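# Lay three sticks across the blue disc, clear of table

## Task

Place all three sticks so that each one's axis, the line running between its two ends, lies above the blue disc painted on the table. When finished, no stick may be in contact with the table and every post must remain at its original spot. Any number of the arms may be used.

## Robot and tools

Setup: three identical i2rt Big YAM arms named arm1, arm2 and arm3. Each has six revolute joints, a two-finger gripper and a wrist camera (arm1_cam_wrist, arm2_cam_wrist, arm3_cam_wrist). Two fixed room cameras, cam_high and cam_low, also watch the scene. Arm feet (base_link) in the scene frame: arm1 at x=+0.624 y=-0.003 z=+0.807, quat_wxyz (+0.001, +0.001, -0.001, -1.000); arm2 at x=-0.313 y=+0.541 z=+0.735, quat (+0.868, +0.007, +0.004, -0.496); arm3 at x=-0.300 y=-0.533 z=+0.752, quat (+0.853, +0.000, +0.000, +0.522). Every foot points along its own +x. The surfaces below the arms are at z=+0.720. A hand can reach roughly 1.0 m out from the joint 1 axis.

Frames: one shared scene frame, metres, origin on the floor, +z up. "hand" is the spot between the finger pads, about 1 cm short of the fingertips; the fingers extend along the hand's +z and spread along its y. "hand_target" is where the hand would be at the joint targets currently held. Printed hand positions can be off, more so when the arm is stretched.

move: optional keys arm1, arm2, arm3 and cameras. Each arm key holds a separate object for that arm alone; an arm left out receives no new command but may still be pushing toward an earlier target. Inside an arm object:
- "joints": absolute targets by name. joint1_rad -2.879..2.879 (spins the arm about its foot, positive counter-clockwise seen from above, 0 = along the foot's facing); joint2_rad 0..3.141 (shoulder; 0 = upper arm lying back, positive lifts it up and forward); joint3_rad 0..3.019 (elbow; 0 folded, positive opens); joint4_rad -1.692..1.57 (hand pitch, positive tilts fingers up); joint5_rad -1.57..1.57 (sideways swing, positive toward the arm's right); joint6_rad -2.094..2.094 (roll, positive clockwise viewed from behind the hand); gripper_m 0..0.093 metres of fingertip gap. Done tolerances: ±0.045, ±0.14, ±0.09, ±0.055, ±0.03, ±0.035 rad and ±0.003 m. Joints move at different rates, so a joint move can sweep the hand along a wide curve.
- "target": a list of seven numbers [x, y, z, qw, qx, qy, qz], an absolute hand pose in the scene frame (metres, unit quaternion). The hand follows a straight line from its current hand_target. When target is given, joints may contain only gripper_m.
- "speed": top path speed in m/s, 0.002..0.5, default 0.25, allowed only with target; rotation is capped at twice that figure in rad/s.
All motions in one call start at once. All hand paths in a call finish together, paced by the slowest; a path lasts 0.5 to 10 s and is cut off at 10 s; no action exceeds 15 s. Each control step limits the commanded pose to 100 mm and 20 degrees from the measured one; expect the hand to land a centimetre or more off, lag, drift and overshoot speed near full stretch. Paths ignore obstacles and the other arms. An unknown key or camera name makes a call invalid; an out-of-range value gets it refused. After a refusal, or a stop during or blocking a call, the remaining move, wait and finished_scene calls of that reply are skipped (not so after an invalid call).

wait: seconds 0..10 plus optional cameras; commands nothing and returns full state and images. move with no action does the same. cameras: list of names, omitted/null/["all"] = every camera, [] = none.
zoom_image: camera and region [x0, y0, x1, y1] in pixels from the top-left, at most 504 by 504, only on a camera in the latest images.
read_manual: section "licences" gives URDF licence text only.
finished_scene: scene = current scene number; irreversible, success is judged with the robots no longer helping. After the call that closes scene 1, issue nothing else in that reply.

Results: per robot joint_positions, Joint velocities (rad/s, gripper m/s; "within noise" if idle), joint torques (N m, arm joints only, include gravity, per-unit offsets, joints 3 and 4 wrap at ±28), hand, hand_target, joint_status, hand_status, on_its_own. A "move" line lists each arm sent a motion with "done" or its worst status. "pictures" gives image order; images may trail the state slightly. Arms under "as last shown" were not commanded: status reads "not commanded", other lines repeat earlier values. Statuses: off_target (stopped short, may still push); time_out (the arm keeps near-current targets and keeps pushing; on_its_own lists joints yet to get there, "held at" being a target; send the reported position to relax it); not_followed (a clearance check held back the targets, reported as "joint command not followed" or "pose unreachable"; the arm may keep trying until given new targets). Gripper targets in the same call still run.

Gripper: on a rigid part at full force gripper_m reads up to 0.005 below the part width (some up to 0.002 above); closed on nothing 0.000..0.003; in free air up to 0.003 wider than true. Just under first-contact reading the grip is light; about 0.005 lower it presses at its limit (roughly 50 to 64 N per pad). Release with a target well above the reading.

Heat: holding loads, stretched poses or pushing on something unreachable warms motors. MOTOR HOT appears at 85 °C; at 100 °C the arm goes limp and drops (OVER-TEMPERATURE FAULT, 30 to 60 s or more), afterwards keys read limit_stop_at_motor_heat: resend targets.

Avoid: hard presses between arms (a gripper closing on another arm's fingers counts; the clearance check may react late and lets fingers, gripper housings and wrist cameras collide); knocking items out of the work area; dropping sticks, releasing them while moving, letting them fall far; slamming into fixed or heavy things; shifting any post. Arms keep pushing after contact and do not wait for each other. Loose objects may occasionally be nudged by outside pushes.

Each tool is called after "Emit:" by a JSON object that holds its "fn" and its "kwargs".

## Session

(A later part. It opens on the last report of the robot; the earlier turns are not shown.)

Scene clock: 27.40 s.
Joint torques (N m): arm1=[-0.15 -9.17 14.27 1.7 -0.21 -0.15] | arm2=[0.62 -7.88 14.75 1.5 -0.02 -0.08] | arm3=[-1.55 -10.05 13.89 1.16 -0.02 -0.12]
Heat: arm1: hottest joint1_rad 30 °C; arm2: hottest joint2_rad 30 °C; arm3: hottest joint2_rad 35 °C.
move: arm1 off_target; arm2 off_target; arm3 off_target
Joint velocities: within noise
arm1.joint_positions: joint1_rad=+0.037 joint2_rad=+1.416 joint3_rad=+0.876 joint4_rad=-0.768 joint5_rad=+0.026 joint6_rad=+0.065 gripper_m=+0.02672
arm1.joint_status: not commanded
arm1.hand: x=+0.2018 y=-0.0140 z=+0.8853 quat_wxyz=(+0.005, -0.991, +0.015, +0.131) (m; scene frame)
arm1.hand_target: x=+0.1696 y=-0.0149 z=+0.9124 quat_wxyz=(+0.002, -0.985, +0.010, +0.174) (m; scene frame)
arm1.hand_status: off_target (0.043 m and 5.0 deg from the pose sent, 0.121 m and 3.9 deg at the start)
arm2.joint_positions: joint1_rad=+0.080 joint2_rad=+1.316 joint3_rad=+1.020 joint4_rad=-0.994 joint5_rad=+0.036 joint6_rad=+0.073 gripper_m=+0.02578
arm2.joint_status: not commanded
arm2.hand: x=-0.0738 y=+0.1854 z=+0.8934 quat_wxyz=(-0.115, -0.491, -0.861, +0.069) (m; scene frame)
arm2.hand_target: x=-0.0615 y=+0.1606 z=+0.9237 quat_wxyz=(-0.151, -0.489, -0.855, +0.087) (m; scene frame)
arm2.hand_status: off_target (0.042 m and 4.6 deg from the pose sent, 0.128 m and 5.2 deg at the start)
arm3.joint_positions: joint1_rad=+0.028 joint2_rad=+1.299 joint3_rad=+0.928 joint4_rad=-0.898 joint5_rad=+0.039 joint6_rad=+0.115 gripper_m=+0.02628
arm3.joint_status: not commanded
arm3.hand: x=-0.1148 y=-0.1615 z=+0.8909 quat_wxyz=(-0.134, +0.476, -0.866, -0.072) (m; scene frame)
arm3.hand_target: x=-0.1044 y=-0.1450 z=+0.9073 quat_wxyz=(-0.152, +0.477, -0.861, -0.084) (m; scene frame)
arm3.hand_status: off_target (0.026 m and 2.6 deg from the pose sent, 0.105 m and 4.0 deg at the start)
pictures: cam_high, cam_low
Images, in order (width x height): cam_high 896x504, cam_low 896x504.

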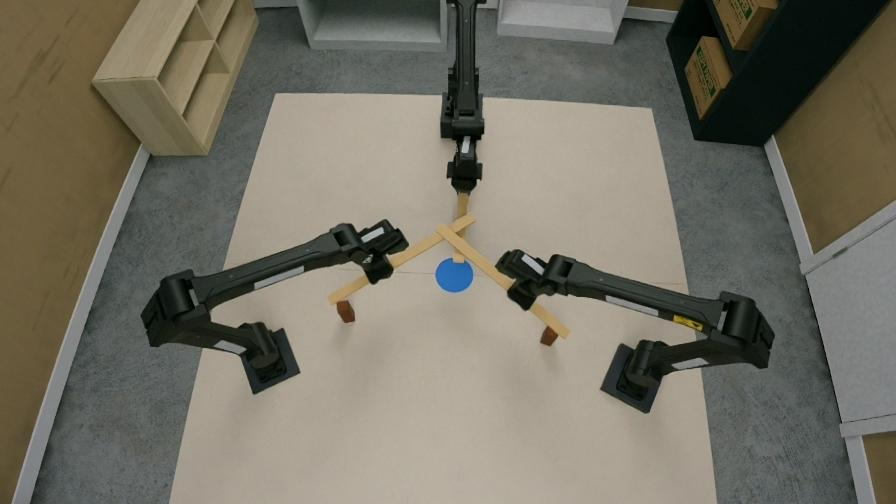

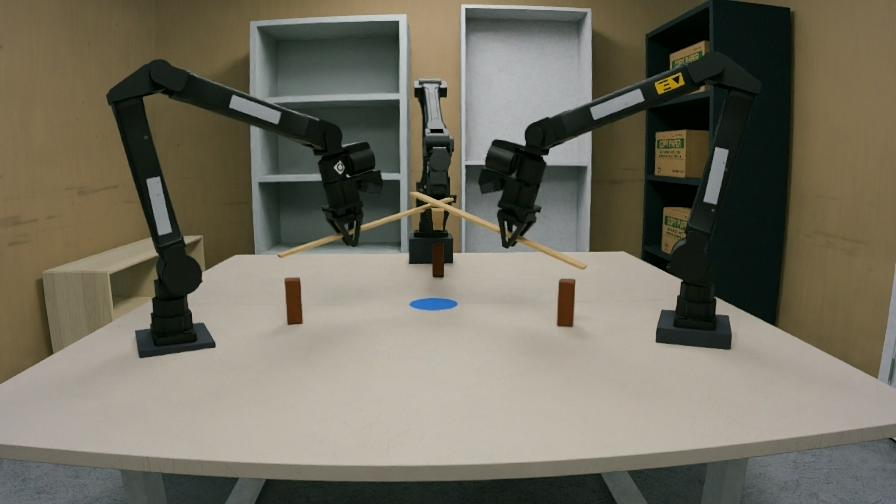

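Emit:
{"fn": "move", "kwargs": {"arm1": {"target":[0.325,-0.018,0.905,-0.0018,0.9848,-0.0103,-0.1736],"speed":0.15}, "arm2": {"target":[-0.146,0.298,0.945,0.1507,0.4887,0.8550,-0.0861],"speed":0.15}, "arm3": {"target":[-0.184,-0.266,0.94,0.1518,-0.4774,0.8613,0.0842],"speed":0.15}, "cameras": ["cam_low","cam_high"]}}

Scene clock: 35.77 s.
Joint torques (N m): arm1=[1.96 -4.13 9.7 0.28 0.18 0.05] | arm2=[2.32 -2.49 9.5 0.64 0.16 0.07] | arm3=[-0.97 -4.42 11.33 0.58 0.17 0.13]
Heat: arm1: hottest joint3_rad 32 °C; arm2: hottest joint3_rad 31 °C; arm3: hottest joint2_rad 35 °C.
move: arm1 done; arm2 done; arm3 done
Joint velocities: within noise
arm1.joint_positions: joint1_rad=+0.065 joint2_rad=+0.971 joint3_rad=+0.569 joint4_rad=-0.809 joint5_rad=+0.032 joint6_rad=+0.080 gripper_m=+0.02672
arm1.joint_status: not commanded
arm1.hand: x=+0.3216 y=-0.0167 z=+0.9062 quat_wxyz=(+0.001, -0.984, +0.009, +0.179) (m; scene frame)
arm1.hand_target: x=+0.3251 y=-0.0180 z=+0.9049 quat_wxyz=(+0.002, -0.985, +0.010, +0.173) (m; scene frame)
arm1.hand_status: done (0.004 m and 0.6 deg from the pose sent, 0.125 m and 5.0 deg at the start)
arm2.joint_positions: joint1_rad=+0.098 joint2_rad=+0.852 joint3_rad=+0.819 joint4_rad=-1.166 joint5_rad=+0.044 joint6_rad=+0.087 gripper_m=+0.02578
arm2.joint_status: not commanded
arm2.hand: x=-0.1461 y=+0.2938 z=+0.9473 quat_wxyz=(-0.155, -0.488, -0.854, +0.089) (m; scene frame)
arm2.hand_target: x=-0.1460 y=+0.2980 z=+0.9450 quat_wxyz=(-0.151, -0.489, -0.855, +0.086) (m; scene frame)
arm2.hand_status: done (0.005 m and 0.6 deg from the pose sent, 0.143 m and 4.6 deg at the start)
arm3.joint_positions: joint1_rad=+0.096 joint2_rad=+0.869 joint3_rad=+0.745 joint4_rad=-1.110 joint5_rad=+0.061 joint6_rad=+0.163 gripper_m=+0.02628
arm3.joint_status: not commanded
arm3.hand: x=-0.1830 y=-0.2676 z=+0.9351 quat_wxyz=(-0.150, +0.481, -0.860, -0.082) (m; scene frame)
arm3.hand_target: x=-0.1840 y=-0.2661 z=+0.9399 quat_wxyz=(-0.152, +0.478, -0.861, -0.084) (m; scene frame)
arm3.hand_status: done (0.005 m and 0.6 deg from the pose sent, 0.135 m and 2.6 deg at the start)
pictures: cam_high, cam_low
Images, in order (width x height): cam_high 896x504, cam_low 896x504.

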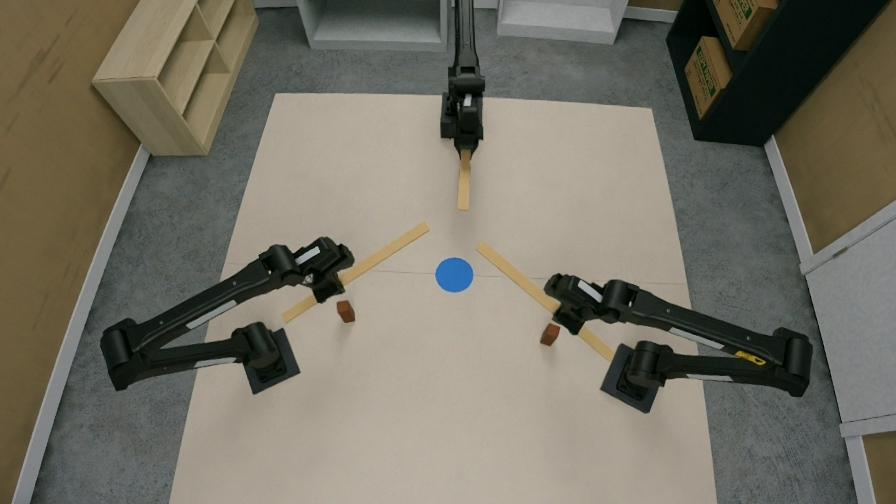

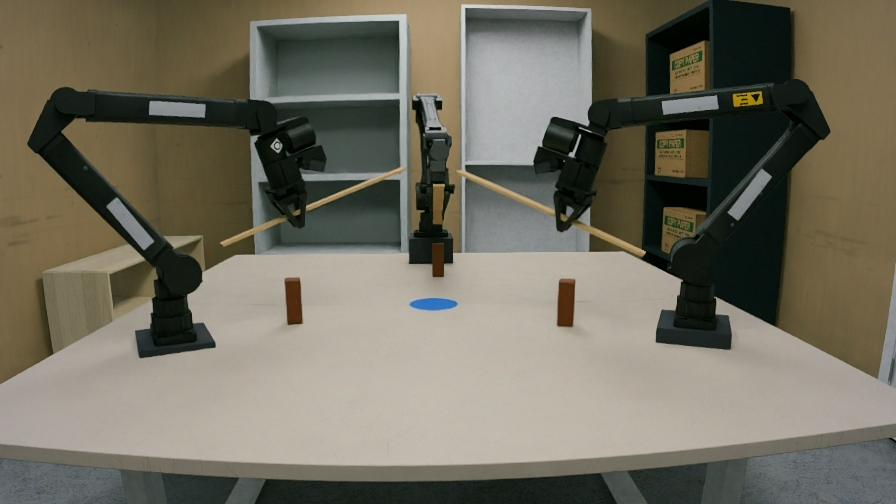

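Emit:
{"fn": "move", "kwargs": {"arm1": {"target":[0.325,-0.016,0.945,0.0037,0.9806,0.0188,-0.1951],"speed":0.15}, "arm2": {"target":[-0.146,0.298,0.945,0.1582,0.4879,0.8537,-0.0904],"speed":0.15}, "arm3": {"target":[-0.184,-0.266,0.945,0.1465,-0.4943,0.8527,0.0849],"speed":0.15}, "cameras": []}}

Emit:
{"fn": "move", "kwargs": {"arm1": {"target":[0.225,-0.0195,0.935,0.0037,0.9806,0.0188,-0.1951],"speed":0.15}, "arm2": {"target":[-0.095,0.213,0.935,0.1582,0.4879,0.8537,-0.0904],"speed":0.15}, "arm3": {"target":[-0.131,-0.183,0.922,0.1465,-0.4943,0.8527,0.0849],"speed":0.15}, "cameras": ["cam_high","cam_low"]}}

Emit:
{"fn": "zoom_image", "kwargs": {"camera": "cam_high", "region": [330, 130, 600, 350]}}

Emit:
{"fn": "zoom_image", "kwargs": {"camera": "cam_low", "region": [360, 150, 510, 260]}}

Scene clock: 37.80 s.
Joint torques (N m): arm1=[-0.56 -3.49 14.49 0.42 -0.1 -0.1] | arm2=[2.32 -3.49 9.44 1.26 0.16 0.11] | arm3=[-1.55 -4.37 12.71 0.54 0.02 -0.12]
Heat: arm1: hottest joint3_rad 32 °C; arm2: hottest joint2_rad 30 °C; arm3: hottest joint2_rad 35 °C.
move: arm1 off_target; arm2 done; arm3 off_target
Joint velocities: within noise
arm1.joint_positions: joint1_rad=+0.057 joint2_rad=+0.891 joint3_rad=+0.569 joint4_rad=-0.902 joint5_rad=+0.011 joint6_rad=+0.019 gripper_m=+0.02672
arm1.joint_status: not commanded
arm1.hand: x=+0.3414 y=-0.0168 z=+0.9200 quat_wxyz=(-0.003, -0.985, -0.019, +0.172) (m; scene frame)
arm1.hand_target: x=+0.3258 y=-0.0160 z=+0.9447 quat_wxyz=(-0.004, -0.981, -0.019, +0.195) (m; scene frame)
arm1.hand_status: off_target (0.030 m and 2.7 deg from the pose sent, 0.039 m and 3.8 deg at the start)
arm2.joint_positions: joint1_rad=+0.098 joint2_rad=+0.852 joint3_rad=+0.809 joint4_rad=-1.166 joint5_rad=+0.046 joint6_rad=+0.087 gripper_m=+0.02578
arm2.joint_status: not commanded
arm2.hand: x=-0.1476 y=+0.2957 z=+0.9427 quat_wxyz=(-0.150, -0.488, -0.855, +0.088) (m; scene frame)
arm2.hand_target: x=-0.1461 y=+0.2980 z=+0.9449 quat_wxyz=(-0.158, -0.488, -0.854, +0.090) (m; scene frame)
arm2.hand_status: done (0.004 m and 1.0 deg from the pose sent, 0.005 m and 0.4 deg at the start)
arm3.joint_positions: joint1_rad=+0.096 joint2_rad=+0.869 joint3_rad=+0.745 joint4_rad=-1.131 joint5_rad=+0.048 joint6_rad=+0.144 gripper_m=+0.02628
arm3.joint_status: not commanded
arm3.hand: x=-0.1868 y=-0.2711 z=+0.9334 quat_wxyz=(-0.139, +0.491, -0.856, -0.079) (m; scene frame)
arm3.hand_target: x=-0.1841 y=-0.2662 z=+0.9449 quat_wxyz=(-0.147, +0.494, -0.853, -0.085) (m; scene frame)
arm3.hand_status: off_target (0.013 m and 1.2 deg from the pose sent, 0.010 m and 1.8 deg at the start)
pictures: none
No camera images: "cameras" was empty.

Scene clock: 39.03 s.
Joint torques (N m): arm1=[-0.03 -6.53 13.63 1.28 -0.17 -0.12] | arm2=[0.56 -5.19 14.79 1.58 -0.01 -0.09] | arm3=[-2.02 -8.64 14.56 1.2 -0.02 -0.12]
Heat: arm1: hottest joint3_rad 32 °C; arm2: hottest joint3_rad 31 °C; arm3: hottest joint2_rad 35 °C.
move: arm1 off_target; arm2 off_target; arm3 off_target
Joint velocities: arm1=[within noise] | arm2=[0.005 -0.005 0.007 -0.012 -0.183 -0.022 0.001] | arm3=[within noise]
arm1.joint_positions: joint1_rad=+0.052 joint2_rad=+1.206 joint3_rad=+0.753 joint4_rad=-0.788 joint5_rad=+0.009 joint6_rad=+0.014 gripper_m=+0.02672
arm1.joint_status: not commanded
arm1.hand: x=+0.2507 y=-0.0205 z=+0.9130 quat_wxyz=(-0.002, -0.986, -0.019, +0.163) (m; scene frame)
arm1.hand_target: x=+0.2266 y=-0.0193 z=+0.9358 quat_wxyz=(-0.003, -0.981, -0.019, +0.195) (m; scene frame)
arm1.hand_status: off_target (0.034 m and 3.7 deg from the pose sent, 0.117 m and 2.7 deg at the start)
arm2.joint_positions: joint1_rad=+0.088 joint2_rad=+1.122 joint3_rad=+0.887 joint4_rad=-1.036 joint5_rad=+0.040 joint6_rad=+0.079 gripper_m=+0.02578
arm2.joint_status: not commanded
arm2.hand: x=-0.1082 y=+0.2378 z=+0.9054 quat_wxyz=(-0.124, -0.490, -0.859, +0.074) (m; scene frame)
arm2.hand_target: x=-0.0964 y=+0.2150 z=+0.9355 quat_wxyz=(-0.158, -0.488, -0.854, +0.091) (m; scene frame)
arm2.hand_status: off_target (0.041 m and 4.4 deg from the pose sent, 0.098 m and 0.9 deg at the start)
arm3.joint_positions: joint1_rad=+0.044 joint2_rad=+1.172 joint3_rad=+0.850 joint4_rad=-0.976 joint5_rad=+0.030 joint6_rad=+0.092 gripper_m=+0.02628
arm3.joint_status: not commanded
arm3.hand: x=-0.1426 y=-0.2023 z=+0.8986 quat_wxyz=(-0.120, +0.495, -0.858, -0.067) (m; scene frame)
arm3.hand_target: x=-0.1317 y=-0.1843 z=+0.9224 quat_wxyz=(-0.147, +0.494, -0.853, -0.085) (m; scene frame)
arm3.hand_status: off_target (0.032 m and 3.7 deg from the pose sent, 0.105 m and 1.2 deg at the start)
pictures: cam_high, cam_low
Images, in order (width x height): cam_high 896x504, cam_low 896x504.

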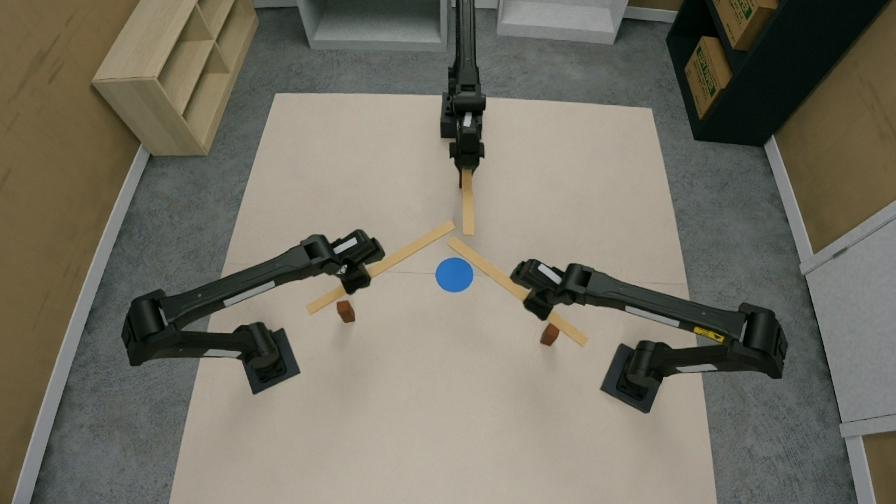

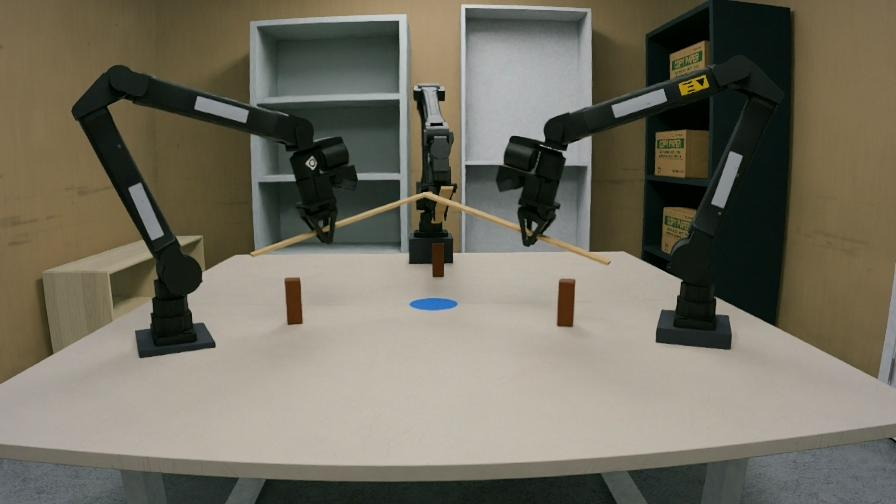

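Scaled by 1.867 from the camera's 896x504 image, which has a finer 1280x720 frame.

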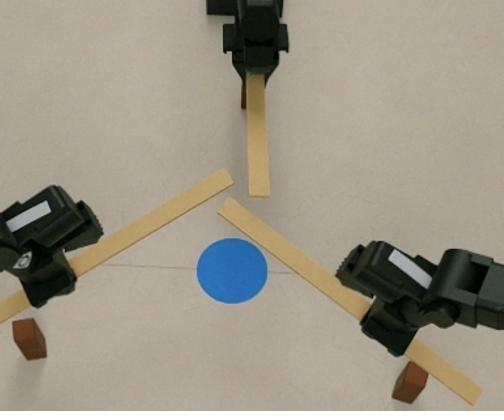

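Scaled by 3.360 from the camera's 896x504 image, which has a finer 1280x720 frame.

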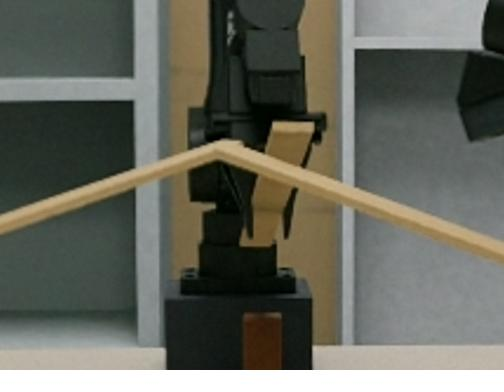

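Emit:
{"fn": "move", "kwargs": {"arm1": {"target":[0.160,-0.022,0.918,0.0037,0.9806,0.0188,-0.1951],"speed":0.12}, "arm2": {"target":[-0.060,0.1585,0.923,0.1582,0.4879,0.8537,-0.0904],"speed":0.12}, "arm3": {"target":[-0.108,-0.140,0.909,0.1465,-0.4943,0.8527,0.0849],"speed":0.12}, "cameras": ["cam_high","cam_low"]}}

Emit:
{"fn": "zoom_image", "kwargs": {"camera": "cam_high", "region": [330, 130, 600, 350]}}

Emit:
{"fn": "zoom_image", "kwargs": {"camera": "cam_low", "region": [200, 100, 640, 480]}}

Scene clock: 44.40 s.
Joint torques (N m): arm1=[0.5 -8.35 13.53 1.35 -0.06 -0.11] | arm2=[0.56 -7.88 14.72 1.59 -0.02 -0.09] | arm3=[-1.96 -10.81 14.63 1.28 -0.03 -0.1]
Heat: arm1: hottest joint3_rad 33 °C; arm2: hottest joint3_rad 31 °C; arm3: hottest joint2_rad 35 °C.
move: arm1 off_target; arm2 off_target; arm3 off_target
Joint velocities: within noise
arm1.joint_positions: joint1_rad=+0.050 joint2_rad=+1.402 joint3_rad=+0.884 joint4_rad=-0.721 joint5_rad=+0.007 joint6_rad=+0.009 gripper_m=+0.02672
arm1.joint_status: not commanded
arm1.hand: x=+0.1871 y=-0.0233 z=+0.8976 quat_wxyz=(-0.003, -0.986, -0.020, +0.164) (m; scene frame)
arm1.hand_target: x=+0.1617 y=-0.0218 z=+0.9187 quat_wxyz=(-0.003, -0.981, -0.019, +0.195) (m; scene frame)
arm1.hand_status: off_target (0.034 m and 3.6 deg from the pose sent, 0.091 m and 3.7 deg at the start)
arm2.joint_positions: joint1_rad=+0.081 joint2_rad=+1.306 joint3_rad=+1.005 joint4_rad=-0.974 joint5_rad=+0.037 joint6_rad=+0.073 gripper_m=+0.02578
arm2.joint_status: not commanded
arm2.hand: x=-0.0742 y=+0.1861 z=+0.8924 quat_wxyz=(-0.122, -0.491, -0.860, +0.073) (m; scene frame)
arm2.hand_target: x=-0.0617 y=+0.1607 z=+0.9237 quat_wxyz=(-0.158, -0.488, -0.854, +0.091) (m; scene frame)
arm2.hand_status: off_target (0.044 m and 4.7 deg from the pose sent, 0.094 m and 4.4 deg at the start)
arm3.joint_positions: joint1_rad=+0.038 joint2_rad=+1.313 joint3_rad=+0.934 joint4_rad=-0.918 joint5_rad=+0.028 joint6_rad=+0.084 gripper_m=+0.02628
arm3.joint_status: not commanded
arm3.hand: x=-0.1213 y=-0.1611 z=+0.8865 quat_wxyz=(-0.120, +0.495, -0.858, -0.067) (m; scene frame)
arm3.hand_target: x=-0.1087 y=-0.1415 z=+0.9096 quat_wxyz=(-0.147, +0.494, -0.853, -0.085) (m; scene frame)
arm3.hand_status: off_target (0.034 m and 3.7 deg from the pose sent, 0.072 m and 3.7 deg at the start)
pictures: cam_high, cam_low
Images, in order (width x height): cam_high 896x504, cam_low 896x504.

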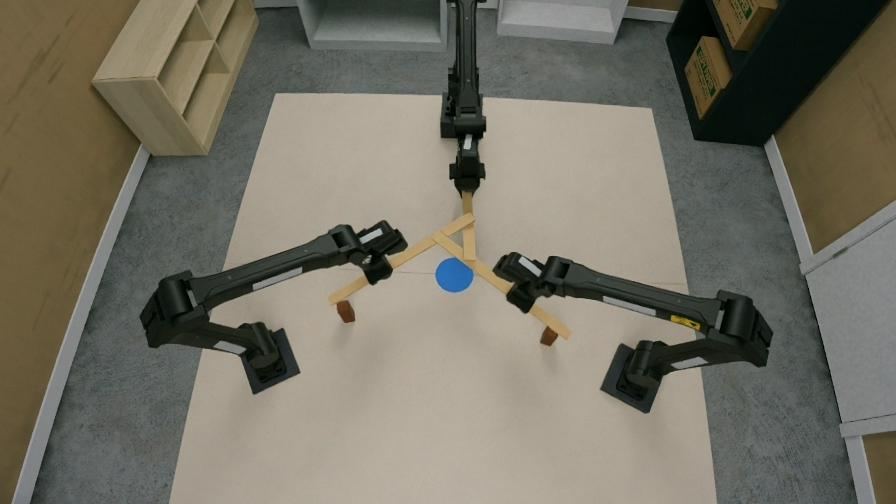

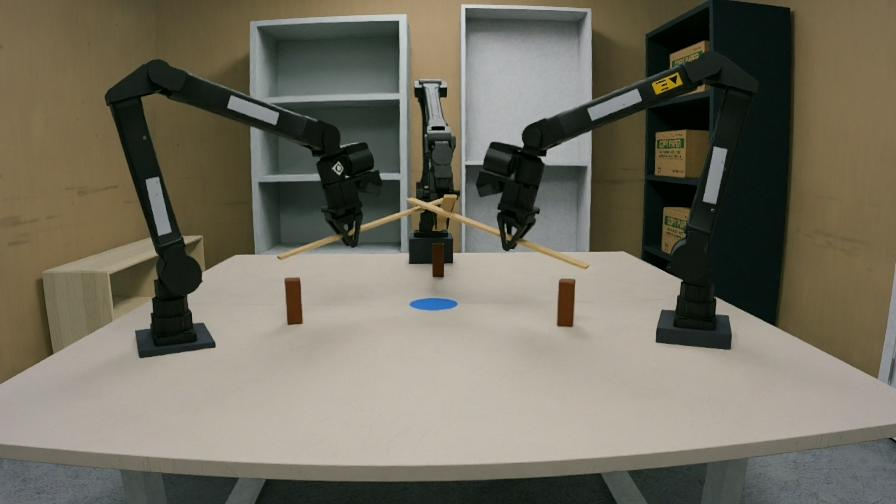

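Scaled by 1.867 from the camera's 896x504 image, which has a finer 1280x720 frame.

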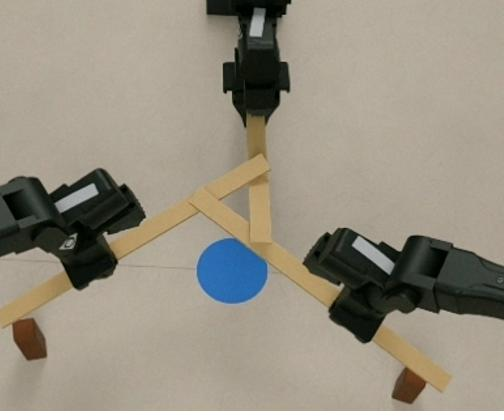

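Scaled by 1.145 from the camera's 896x504 image, which has a finer 1280x720 frame.

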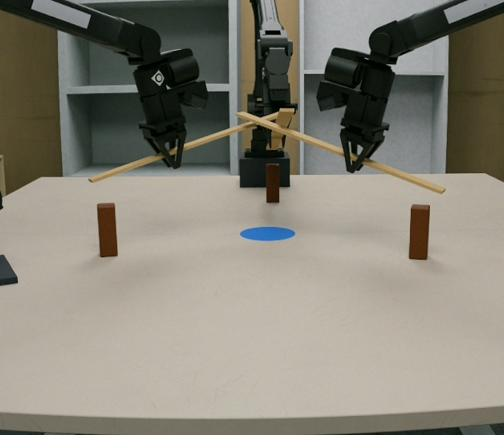

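Emit:
{"fn": "move", "kwargs": {"arm1": {"target":[0.162,-0.0215,0.873,0.0027,0.9901,0.0190,-0.1392],"speed":0.08}, "arm2": {"target":[-0.063,0.160,0.883,0.1246,0.4911,0.8593,-0.0712],"speed":0.08}, "arm3": {"target":[-0.105,-0.136,0.873,0.1152,-0.4970,0.8575,0.0668],"speed":0.08}, "cameras": ["cam_high","cam_low"]}}

Emit:
{"fn": "zoom_image", "kwargs": {"camera": "cam_high", "region": [330, 130, 600, 350]}}

Emit:
{"fn": "zoom_image", "kwargs": {"camera": "cam_low", "region": [250, 150, 620, 350]}}

Scene clock: 49.13 s.
Joint torques (N m): arm1=[0.15 -9.88 12.86 0.43 -0.12 -0.04] | arm2=[0.5 -8.41 12.7 1.59 0 -0.07] | arm3=[-2.08 -11.46 14.01 1.11 -0.01 -0.08]
Heat: arm1: hottest joint3_rad 33 °C; arm2: hottest joint3_rad 32 °C; arm3: hottest joint2_rad 35 °C.
move: arm1 off_target; arm2 off_target; arm3 off_target
Joint velocities: within noise
arm1.joint_positions: joint1_rad=+0.049 joint2_rad=+1.513 joint3_rad=+0.900 joint4_rad=-0.721 joint5_rad=+0.007 joint6_rad=+0.009 gripper_m=+0.02672
arm1.joint_status: not commanded
arm1.hand: x=+0.1865 y=-0.0231 z=+0.8576 quat_wxyz=(-0.001, -0.993, -0.020, +0.117) (m; scene frame)
arm1.hand_target: x=+0.1631 y=-0.0213 z=+0.8737 quat_wxyz=(-0.002, -0.990, -0.019, +0.140) (m; scene frame)
arm1.hand_status: off_target (0.029 m and 2.6 deg from the pose sent, 0.035 m and 2.9 deg at the start)
arm2.joint_positions: joint1_rad=+0.075 joint2_rad=+1.376 joint3_rad=+1.005 joint4_rad=-0.959 joint5_rad=+0.029 joint6_rad=+0.067 gripper_m=+0.02578
arm2.joint_status: not commanded
arm2.hand: x=-0.0726 y=+0.1819 z=+0.8649 quat_wxyz=(-0.098, -0.492, -0.863, +0.058) (m; scene frame)
arm2.hand_target: x=-0.0639 y=+0.1611 z=+0.8835 quat_wxyz=(-0.124, -0.491, -0.859, +0.071) (m; scene frame)
arm2.hand_status: off_target (0.030 m and 3.4 deg from the pose sent, 0.030 m and 0.4 deg at the start)
arm3.joint_positions: joint1_rad=+0.033 joint2_rad=+1.400 joint3_rad=+0.937 joint4_rad=-0.902 joint5_rad=+0.021 joint6_rad=+0.081 gripper_m=+0.02628
arm3.joint_status: not commanded
arm3.hand: x=-0.1188 y=-0.1580 z=+0.8545 quat_wxyz=(-0.091, +0.497, -0.861, -0.050) (m; scene frame)
arm3.hand_target: x=-0.1055 y=-0.1375 z=+0.8736 quat_wxyz=(-0.115, +0.497, -0.858, -0.066) (m; scene frame)
arm3.hand_status: off_target (0.032 m and 3.4 deg from the pose sent, 0.033 m and 0.6 deg at the start)
pictures: cam_high, cam_low
Images, in order (width x height): cam_high 896x504, cam_low 896x504.

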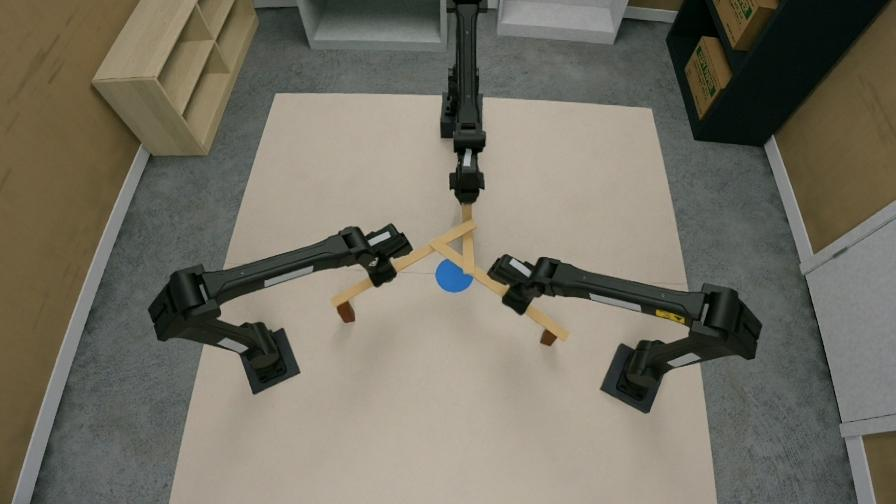

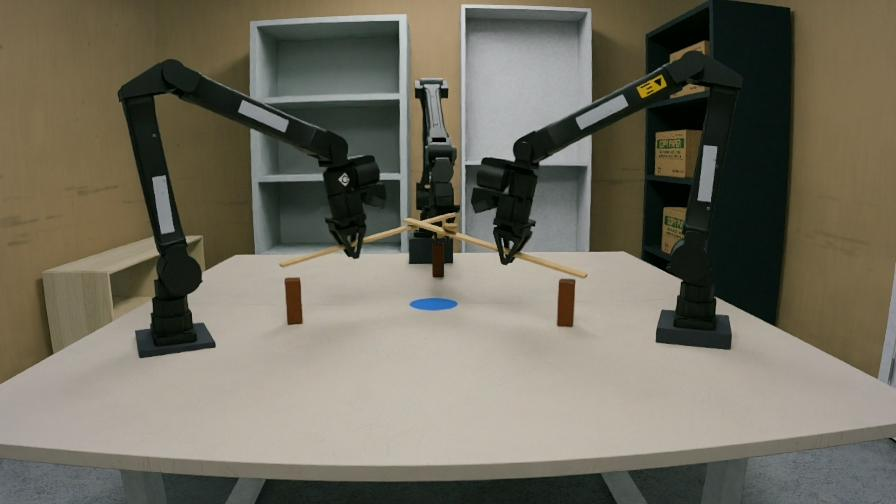

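Scaled by 1.867 from the camera's 896x504 image, which has a finer 1280x720 frame.

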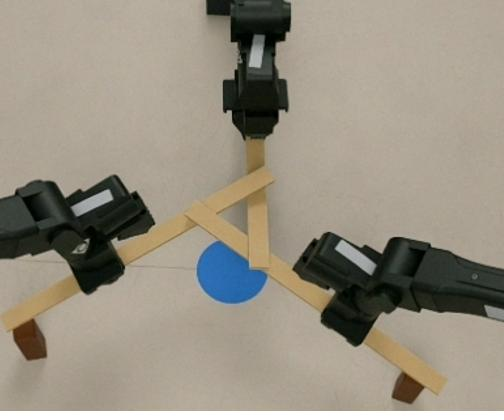

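Scaled by 1.362 from the camera's 896x504 image, which has a finer 1280x720 frame.

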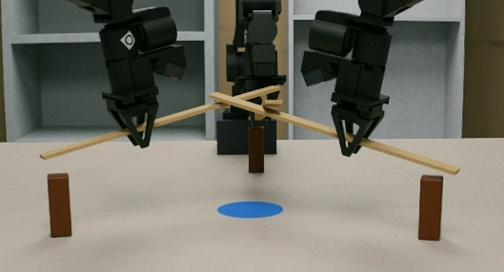

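Emit:
{"fn": "move", "kwargs": {"arm1": {"target":[0.156,-0.0215,0.855,0.0021,0.9939,0.0191,-0.1089],"speed":0.06}, "arm2": {"target":[-0.063,0.160,0.859,0.0983,0.4930,0.8626,-0.0562],"speed":0.06}, "arm3": {"target":[-0.105,-0.136,0.857,0.0904,-0.4987,0.8604,0.0524],"speed":0.06}, "cameras": ["cam_high","cam_low"]}}

Emit:
{"fn": "zoom_image", "kwargs": {"camera": "cam_low", "region": [250, 150, 620, 350]}}

Scene clock: 50.83 s.
Joint torques (N m): arm1=[-0.26 -10.75 12.51 -0.17 -0.11 -0.01] | arm2=[0.56 -8.88 12.62 1.21 -0.03 -0.07] | arm3=[-1.96 -12.51 13.91 0.31 0.01 -0.09]
Heat: arm1: hottest joint3_rad 34 °C; arm2: hottest joint3_rad 32 °C; arm3: hottest joint2_rad 35 °C.
move: arm1 off_target; arm2 off_target; arm3 off_target
Joint velocities: within noise
arm1.joint_positions: joint1_rad=+0.048 joint2_rad=+1.583 joint3_rad=+0.943 joint4_rad=-0.736 joint5_rad=+0.006 joint6_rad=+0.009 gripper_m=+0.02672
arm1.joint_status: not commanded
arm1.hand: x=+0.1760 y=-0.0236 z=+0.8429 quat_wxyz=(-0.001, -0.995, -0.020, +0.096) (m; scene frame)
arm1.hand_target: x=+0.1569 y=-0.0214 z=+0.8553 quat_wxyz=(-0.002, -0.994, -0.019, +0.109) (m; scene frame)
arm1.hand_status: off_target (0.024 m and 1.5 deg from the pose sent, 0.031 m and 0.9 deg at the start)
arm2.joint_positions: joint1_rad=+0.072 joint2_rad=+1.433 joint3_rad=+1.005 joint4_rad=-0.959 joint5_rad=+0.025 joint6_rad=+0.067 gripper_m=+0.02578
arm2.joint_status: not commanded
arm2.hand: x=-0.0731 y=+0.1824 z=+0.8416 quat_wxyz=(-0.073, -0.493, -0.866, +0.044) (m; scene frame)
arm2.hand_target: x=-0.0638 y=+0.1611 z=+0.8595 quat_wxyz=(-0.098, -0.493, -0.863, +0.056) (m; scene frame)
arm2.hand_status: off_target (0.030 m and 3.2 deg from the pose sent, 0.025 m and 0.3 deg at the start)
arm3.joint_positions: joint1_rad=+0.032 joint2_rad=+1.454 joint3_rad=+0.951 joint4_rad=-0.904 joint5_rad=+0.016 joint6_rad=+0.079 gripper_m=+0.02628
arm3.joint_status: not commanded
arm3.hand: x=-0.1178 y=-0.1544 z=+0.8384 quat_wxyz=(-0.072, +0.499, -0.862, -0.040) (m; scene frame)
arm3.hand_target: x=-0.1055 y=-0.1370 z=+0.8573 quat_wxyz=(-0.091, +0.499, -0.860, -0.052) (m; scene frame)
arm3.hand_status: off_target (0.029 m and 2.5 deg from the pose sent, 0.026 m and 0.3 deg at the start)
pictures: cam_high, cam_low
Images, in order (width x height): cam_high 896x504, cam_low 896x504.

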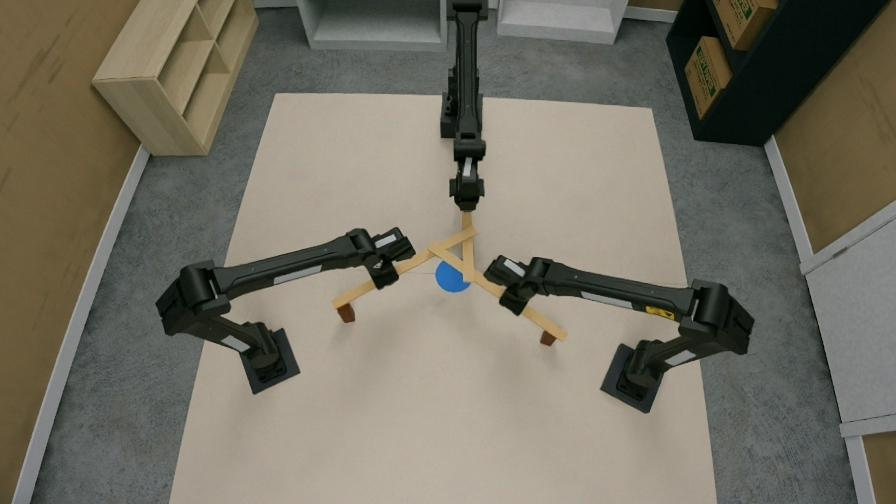

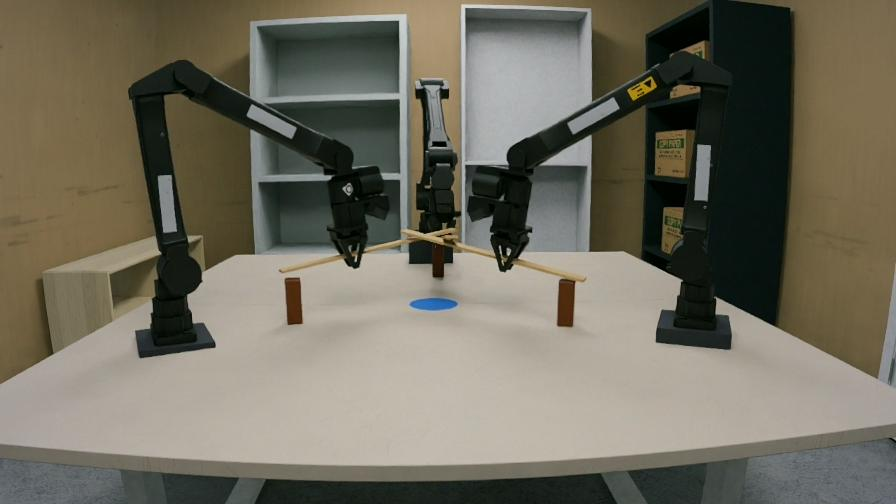

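Scaled by 1.362 from the camera's 896x504 image, which has a finer 1280x720 frame.

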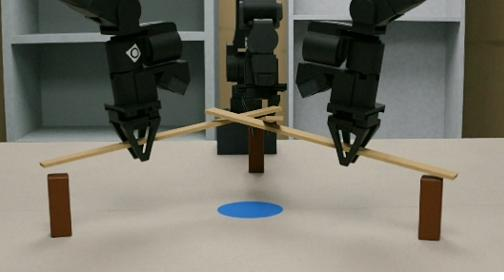

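Emit:
{"fn": "move", "kwargs": {"arm1": {"target":[0.156,-0.0215,0.844,0.0016,0.9961,0.0191,-0.0854],"speed":0.06}, "arm2": {"target":[-0.063,0.160,0.847,0.0832,0.4939,0.8642,-0.0475],"speed":0.06}, "arm3": {"target":[-0.105,-0.136,0.848,0.0792,-0.4994,0.8616,0.0459],"speed":0.06}, "cameras": ["cam_high","cam_low"]}}

Emit:
{"fn": "zoom_image", "kwargs": {"camera": "cam_low", "region": [250, 150, 620, 350]}}

Scene clock: 52.60 s.
Joint torques (N m): arm1=[0.26 -11.05 12.21 -0.27 -0.12 -0.08] | arm2=[0.62 -8.82 12.9 0.79 -0.03 -0.08] | arm3=[-2.08 -12.98 13.91 0.34 0.05 -0.07]
Heat: arm1: hottest joint3_rad 34 °C; arm2: hottest joint3_rad 32 °C; arm3: hottest joint2_rad 35 °C.
move: arm1 off_target; arm2 off_target; arm3 off_target
Joint velocities: within noise
arm1.joint_positions: joint1_rad=+0.048 joint2_rad=+1.621 joint3_rad=+0.971 joint4_rad=-0.765 joint5_rad=+0.006 joint6_rad=+0.008 gripper_m=+0.02672
arm1.joint_status: not commanded
arm1.hand: x=+0.1737 y=-0.0238 z=+0.8351 quat_wxyz=(-0.001, -0.997, -0.021, +0.077) (m; scene frame)
arm1.hand_target: x=+0.1565 y=-0.0214 z=+0.8444 quat_wxyz=(-0.002, -0.996, -0.019, +0.086) (m; scene frame)
arm1.hand_status: off_target (0.020 m and 1.0 deg from the pose sent, 0.020 m and 1.3 deg at the start)
arm2.joint_positions: joint1_rad=+0.071 joint2_rad=+1.461 joint3_rad=+1.005 joint4_rad=-0.959 joint5_rad=+0.023 joint6_rad=+0.067 gripper_m=+0.02578
arm2.joint_status: not commanded
arm2.hand: x=-0.0735 y=+0.1831 z=+0.8300 quat_wxyz=(-0.061, -0.494, -0.866, +0.037) (m; scene frame)
arm2.hand_target: x=-0.0638 y=+0.1611 z=+0.8475 quat_wxyz=(-0.083, -0.494, -0.864, +0.048) (m; scene frame)
arm2.hand_status: off_target (0.031 m and 2.8 deg from the pose sent, 0.025 m and 1.2 deg at the start)
arm3.joint_positions: joint1_rad=+0.032 joint2_rad=+1.482 joint3_rad=+0.954 joint4_rad=-0.911 joint5_rad=+0.013 joint6_rad=+0.076 gripper_m=+0.02628
arm3.joint_status: not commanded
arm3.hand: x=-0.1189 y=-0.1560 z=+0.8281 quat_wxyz=(-0.058, +0.501, -0.863, -0.032) (m; scene frame)
arm3.hand_target: x=-0.1055 y=-0.1371 z=+0.8484 quat_wxyz=(-0.080, +0.499, -0.862, -0.046) (m; scene frame)
arm3.hand_status: off_target (0.032 m and 2.9 deg from the pose sent, 0.024 m and 1.0 deg at the start)
pictures: cam_high, cam_low
Images, in order (width x height): cam_high 896x504, cam_low 896x504.

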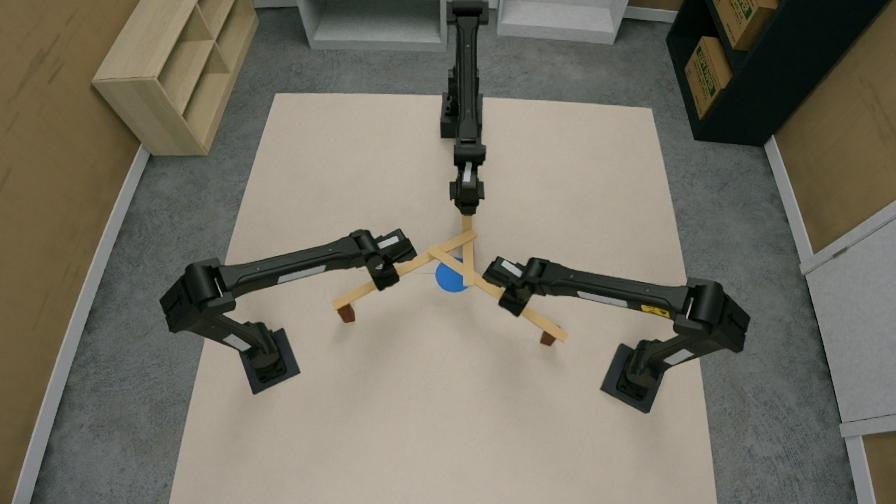

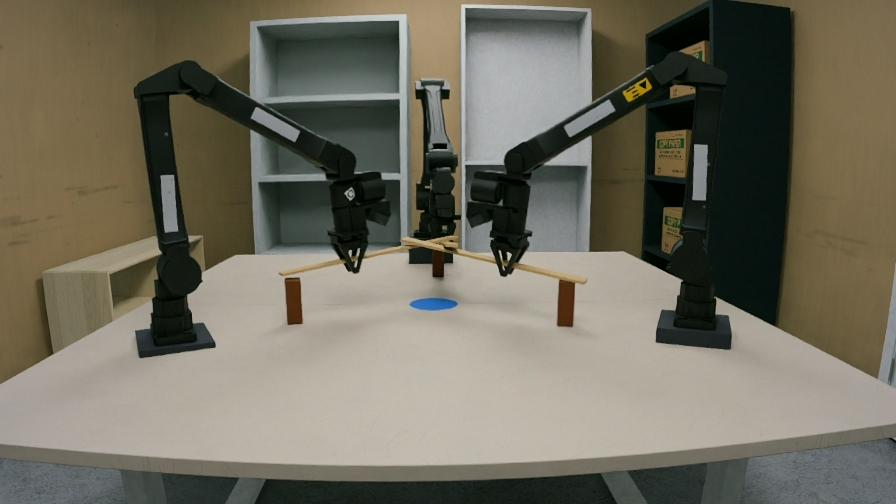

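Scaled by 1.362 from the camera's 896x504 image, which has a finer 1280x720 frame.

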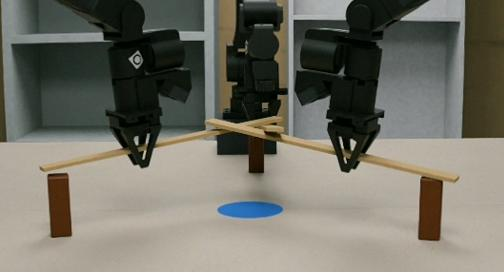

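Emit:
{"fn": "move", "kwargs": {"arm1": {"target":[0.156,-0.0215,0.838,0.0015,0.9967,0.0191,-0.0785],"speed":0.06}, "arm2": {"target":[-0.063,0.160,0.840,0.0772,0.4942,0.8648,-0.0441],"speed":0.06}, "arm3": {"target":[-0.105,-0.136,0.843,0.0748,-0.4996,0.8620,0.0434],"speed":0.06}, "cameras": ["cam_high","cam_low"]}}

Emit:
{"fn": "zoom_image", "kwargs": {"camera": "cam_low", "region": [270, 200, 600, 330]}}

Emit:
{"fn": "zoom_image", "kwargs": {"camera": "cam_high", "region": [330, 180, 600, 350]}}

Scene clock: 54.57 s.
Joint torques (N m): arm1=[0.03 -9.7 11.93 -0.03 -0.08 -0.06] | arm2=[0.67 -8.59 12.78 0.9 -0.03 -0.08] | arm3=[-1.96 -12.69 13.78 0.58 0.09 -0.06]
Heat: arm1: hottest joint3_rad 34 °C; arm2: hottest joint3_rad 32 °C; arm3: hottest joint2_rad 35 °C.
move: arm1 off_target; arm2 off_target; arm3 off_target
Joint velocities: within noise
arm1.joint_positions: joint1_rad=+0.048 joint2_rad=+1.636 joint3_rad=+0.975 joint4_rad=-0.765 joint5_rad=+0.006 joint6_rad=+0.008 gripper_m=+0.02672
arm1.joint_status: not commanded
arm1.hand: x=+0.1732 y=-0.0239 z=+0.8303 quat_wxyz=(+0.000, -0.997, -0.021, +0.072) (m; scene frame)
arm1.hand_target: x=+0.1565 y=-0.0213 z=+0.8381 quat_wxyz=(-0.001, -0.997, -0.019, +0.079) (m; scene frame)
arm1.hand_status: off_target (0.019 m and 0.8 deg from the pose sent, 0.018 m and 0.3 deg at the start)
arm2.joint_positions: joint1_rad=+0.070 joint2_rad=+1.472 joint3_rad=+1.005 joint4_rad=-0.959 joint5_rad=+0.022 joint6_rad=+0.067 gripper_m=+0.02578
arm2.joint_status: not commanded
arm2.hand: x=-0.0739 y=+0.1833 z=+0.8255 quat_wxyz=(-0.056, -0.495, -0.867, +0.034) (m; scene frame)
arm2.hand_target: x=-0.0638 y=+0.1611 z=+0.8405 quat_wxyz=(-0.077, -0.494, -0.865, +0.044) (m; scene frame)
arm2.hand_status: off_target (0.030 m and 2.7 deg from the pose sent, 0.027 m and 2.0 deg at the start)
arm3.joint_positions: joint1_rad=+0.032 joint2_rad=+1.490 joint3_rad=+0.954 joint4_rad=-0.917 joint5_rad=+0.011 joint6_rad=+0.075 gripper_m=+0.02628
arm3.joint_status: not commanded
arm3.hand: x=-0.1200 y=-0.1575 z=+0.8249 quat_wxyz=(-0.052, +0.502, -0.863, -0.029) (m; scene frame)
arm3.hand_target: x=-0.1056 y=-0.1373 z=+0.8436 quat_wxyz=(-0.075, +0.500, -0.862, -0.043) (m; scene frame)
arm3.hand_status: off_target (0.032 m and 3.1 deg from the pose sent, 0.029 m and 2.3 deg at the start)
pictures: cam_high, cam_low
Images, in order (width x height): cam_high 896x504, cam_low 896x504.

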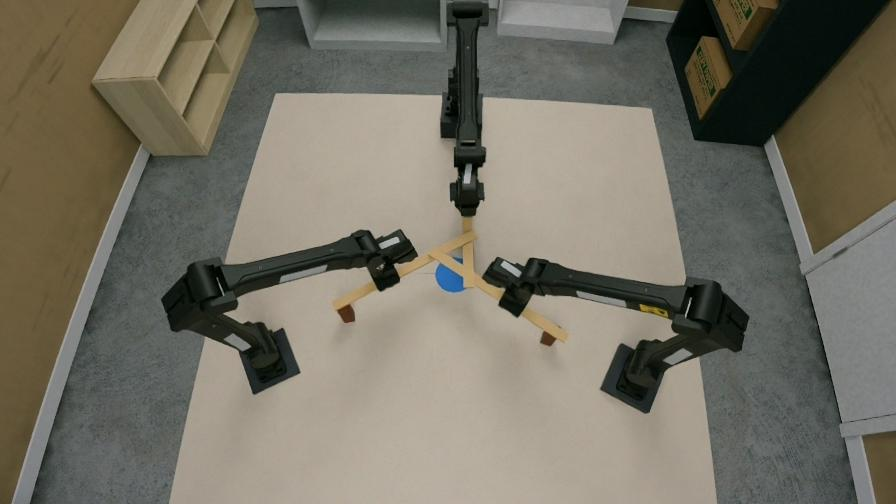

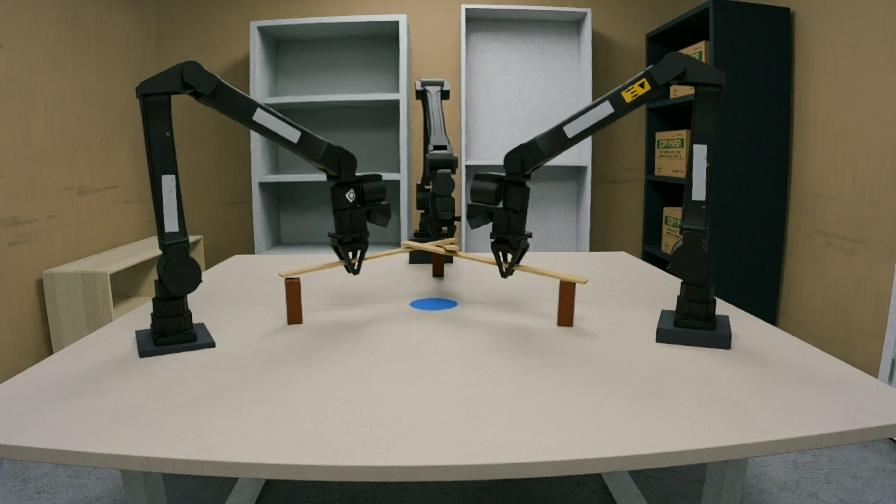

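Scaled by 1.527 from the camera's 896x504 image, which has a finer 1280x720 frame.

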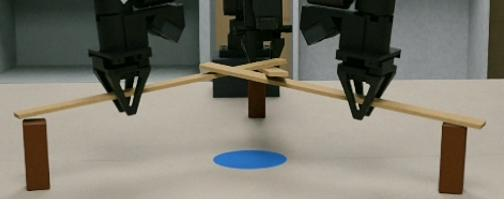

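Scaled by 1.867 from the camera's 896x504 image, which has a finer 1280x720 frame.

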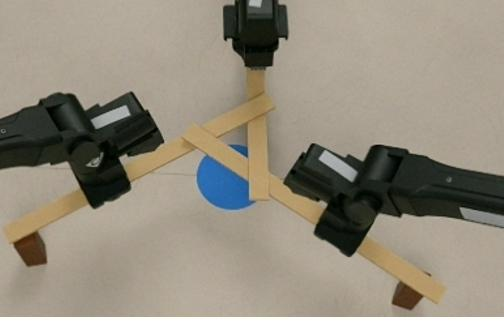

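Emit:
{"fn": "move", "kwargs": {"arm1": {"target":[0.156,-0.0215,0.832,0.0013,0.9974,0.0191,-0.0698],"speed":0.06}, "arm2": {"target":[-0.063,0.160,0.834,0.0696,0.4946,0.8654,-0.0398],"speed":0.06}, "arm3": {"target":[-0.105,-0.136,0.837,0.0679,-0.5000,0.8625,0.0394],"speed":0.06}, "cameras": ["cam_high","cam_low"]}}

Emit:
{"fn": "zoom_image", "kwargs": {"camera": "cam_low", "region": [270, 200, 600, 330]}}

Scene clock: 56.50 s.
Joint torques (N m): arm1=[0.44 -10.23 12.01 -0.16 -0.11 -0.05] | arm2=[0.56 -8.23 13 0.7 -0.08 -0.08] | arm3=[-2.08 -12.51 13.64 0.79 0.15 -0.05]
Heat: arm1: hottest joint3_rad 35 °C; arm2: hottest joint3_rad 32 °C; arm3: hottest joint2_rad 36 °C.
move: arm1 off_target; arm2 off_target; arm3 off_target
Joint velocities: within noise
arm1.joint_positions: joint1_rad=+0.048 joint2_rad=+1.648 joint3_rad=+0.982 joint4_rad=-0.774 joint5_rad=+0.005 joint6_rad=+0.008 gripper_m=+0.02672
arm1.joint_status: not commanded
arm1.hand: x=+0.1733 y=-0.0240 z=+0.8272 quat_wxyz=(-0.001, -0.998, -0.021, +0.065) (m; scene frame)
arm1.hand_target: x=+0.1565 y=-0.0214 z=+0.8323 quat_wxyz=(-0.001, -0.997, -0.019, +0.070) (m; scene frame)
arm1.hand_status: off_target (0.018 m and 0.6 deg from the pose sent, 0.017 m and 0.3 deg at the start)
arm2.joint_positions: joint1_rad=+0.070 joint2_rad=+1.484 joint3_rad=+1.005 joint4_rad=-0.959 joint5_rad=+0.022 joint6_rad=+0.067 gripper_m=+0.02578
arm2.joint_status: not commanded
arm2.hand: x=-0.0743 y=+0.1836 z=+0.8208 quat_wxyz=(-0.051, -0.495, -0.867, +0.032) (m; scene frame)
arm2.hand_target: x=-0.0638 y=+0.1611 z=+0.8344 quat_wxyz=(-0.070, -0.495, -0.865, +0.040) (m; scene frame)
arm2.hand_status: off_target (0.029 m and 2.3 deg from the pose sent, 0.027 m and 1.7 deg at the start)
arm3.joint_positions: joint1_rad=+0.031 joint2_rad=+1.500 joint3_rad=+0.959 joint4_rad=-0.926 joint5_rad=+0.009 joint6_rad=+0.075 gripper_m=+0.02628
arm3.joint_status: not commanded
arm3.hand: x=-0.1206 y=-0.1581 z=+0.8220 quat_wxyz=(-0.045, +0.502, -0.863, -0.026) (m; scene frame)
arm3.hand_target: x=-0.1056 y=-0.1373 z=+0.8377 quat_wxyz=(-0.068, +0.500, -0.862, -0.039) (m; scene frame)
arm3.hand_status: off_target (0.031 m and 3.0 deg from the pose sent, 0.029 m and 2.2 deg at the start)
pictures: cam_high, cam_low
Images, in order (width x height): cam_high 896x504, cam_low 896x504.

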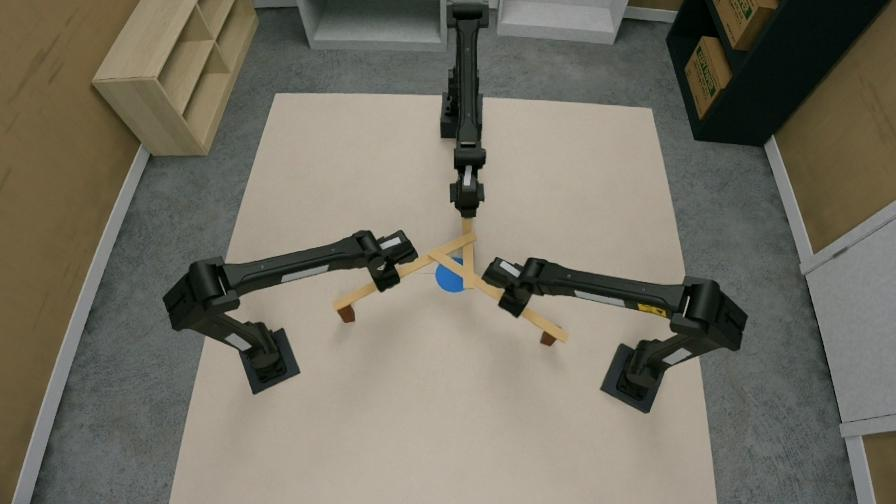

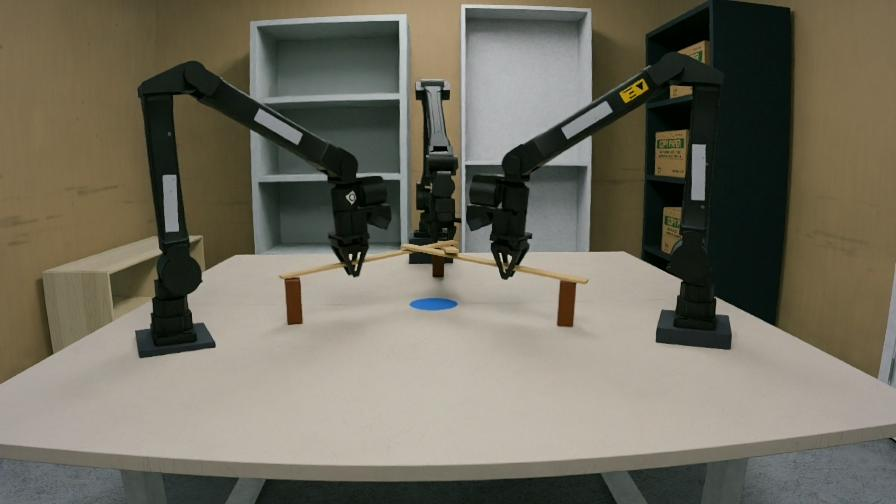

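Scaled by 1.527 from the camera's 896x504 image, which has a finer 1280x720 frame.

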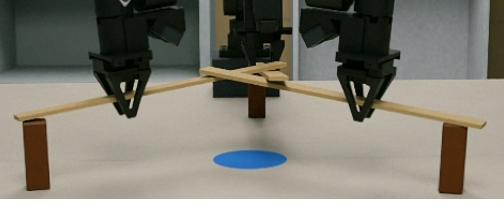

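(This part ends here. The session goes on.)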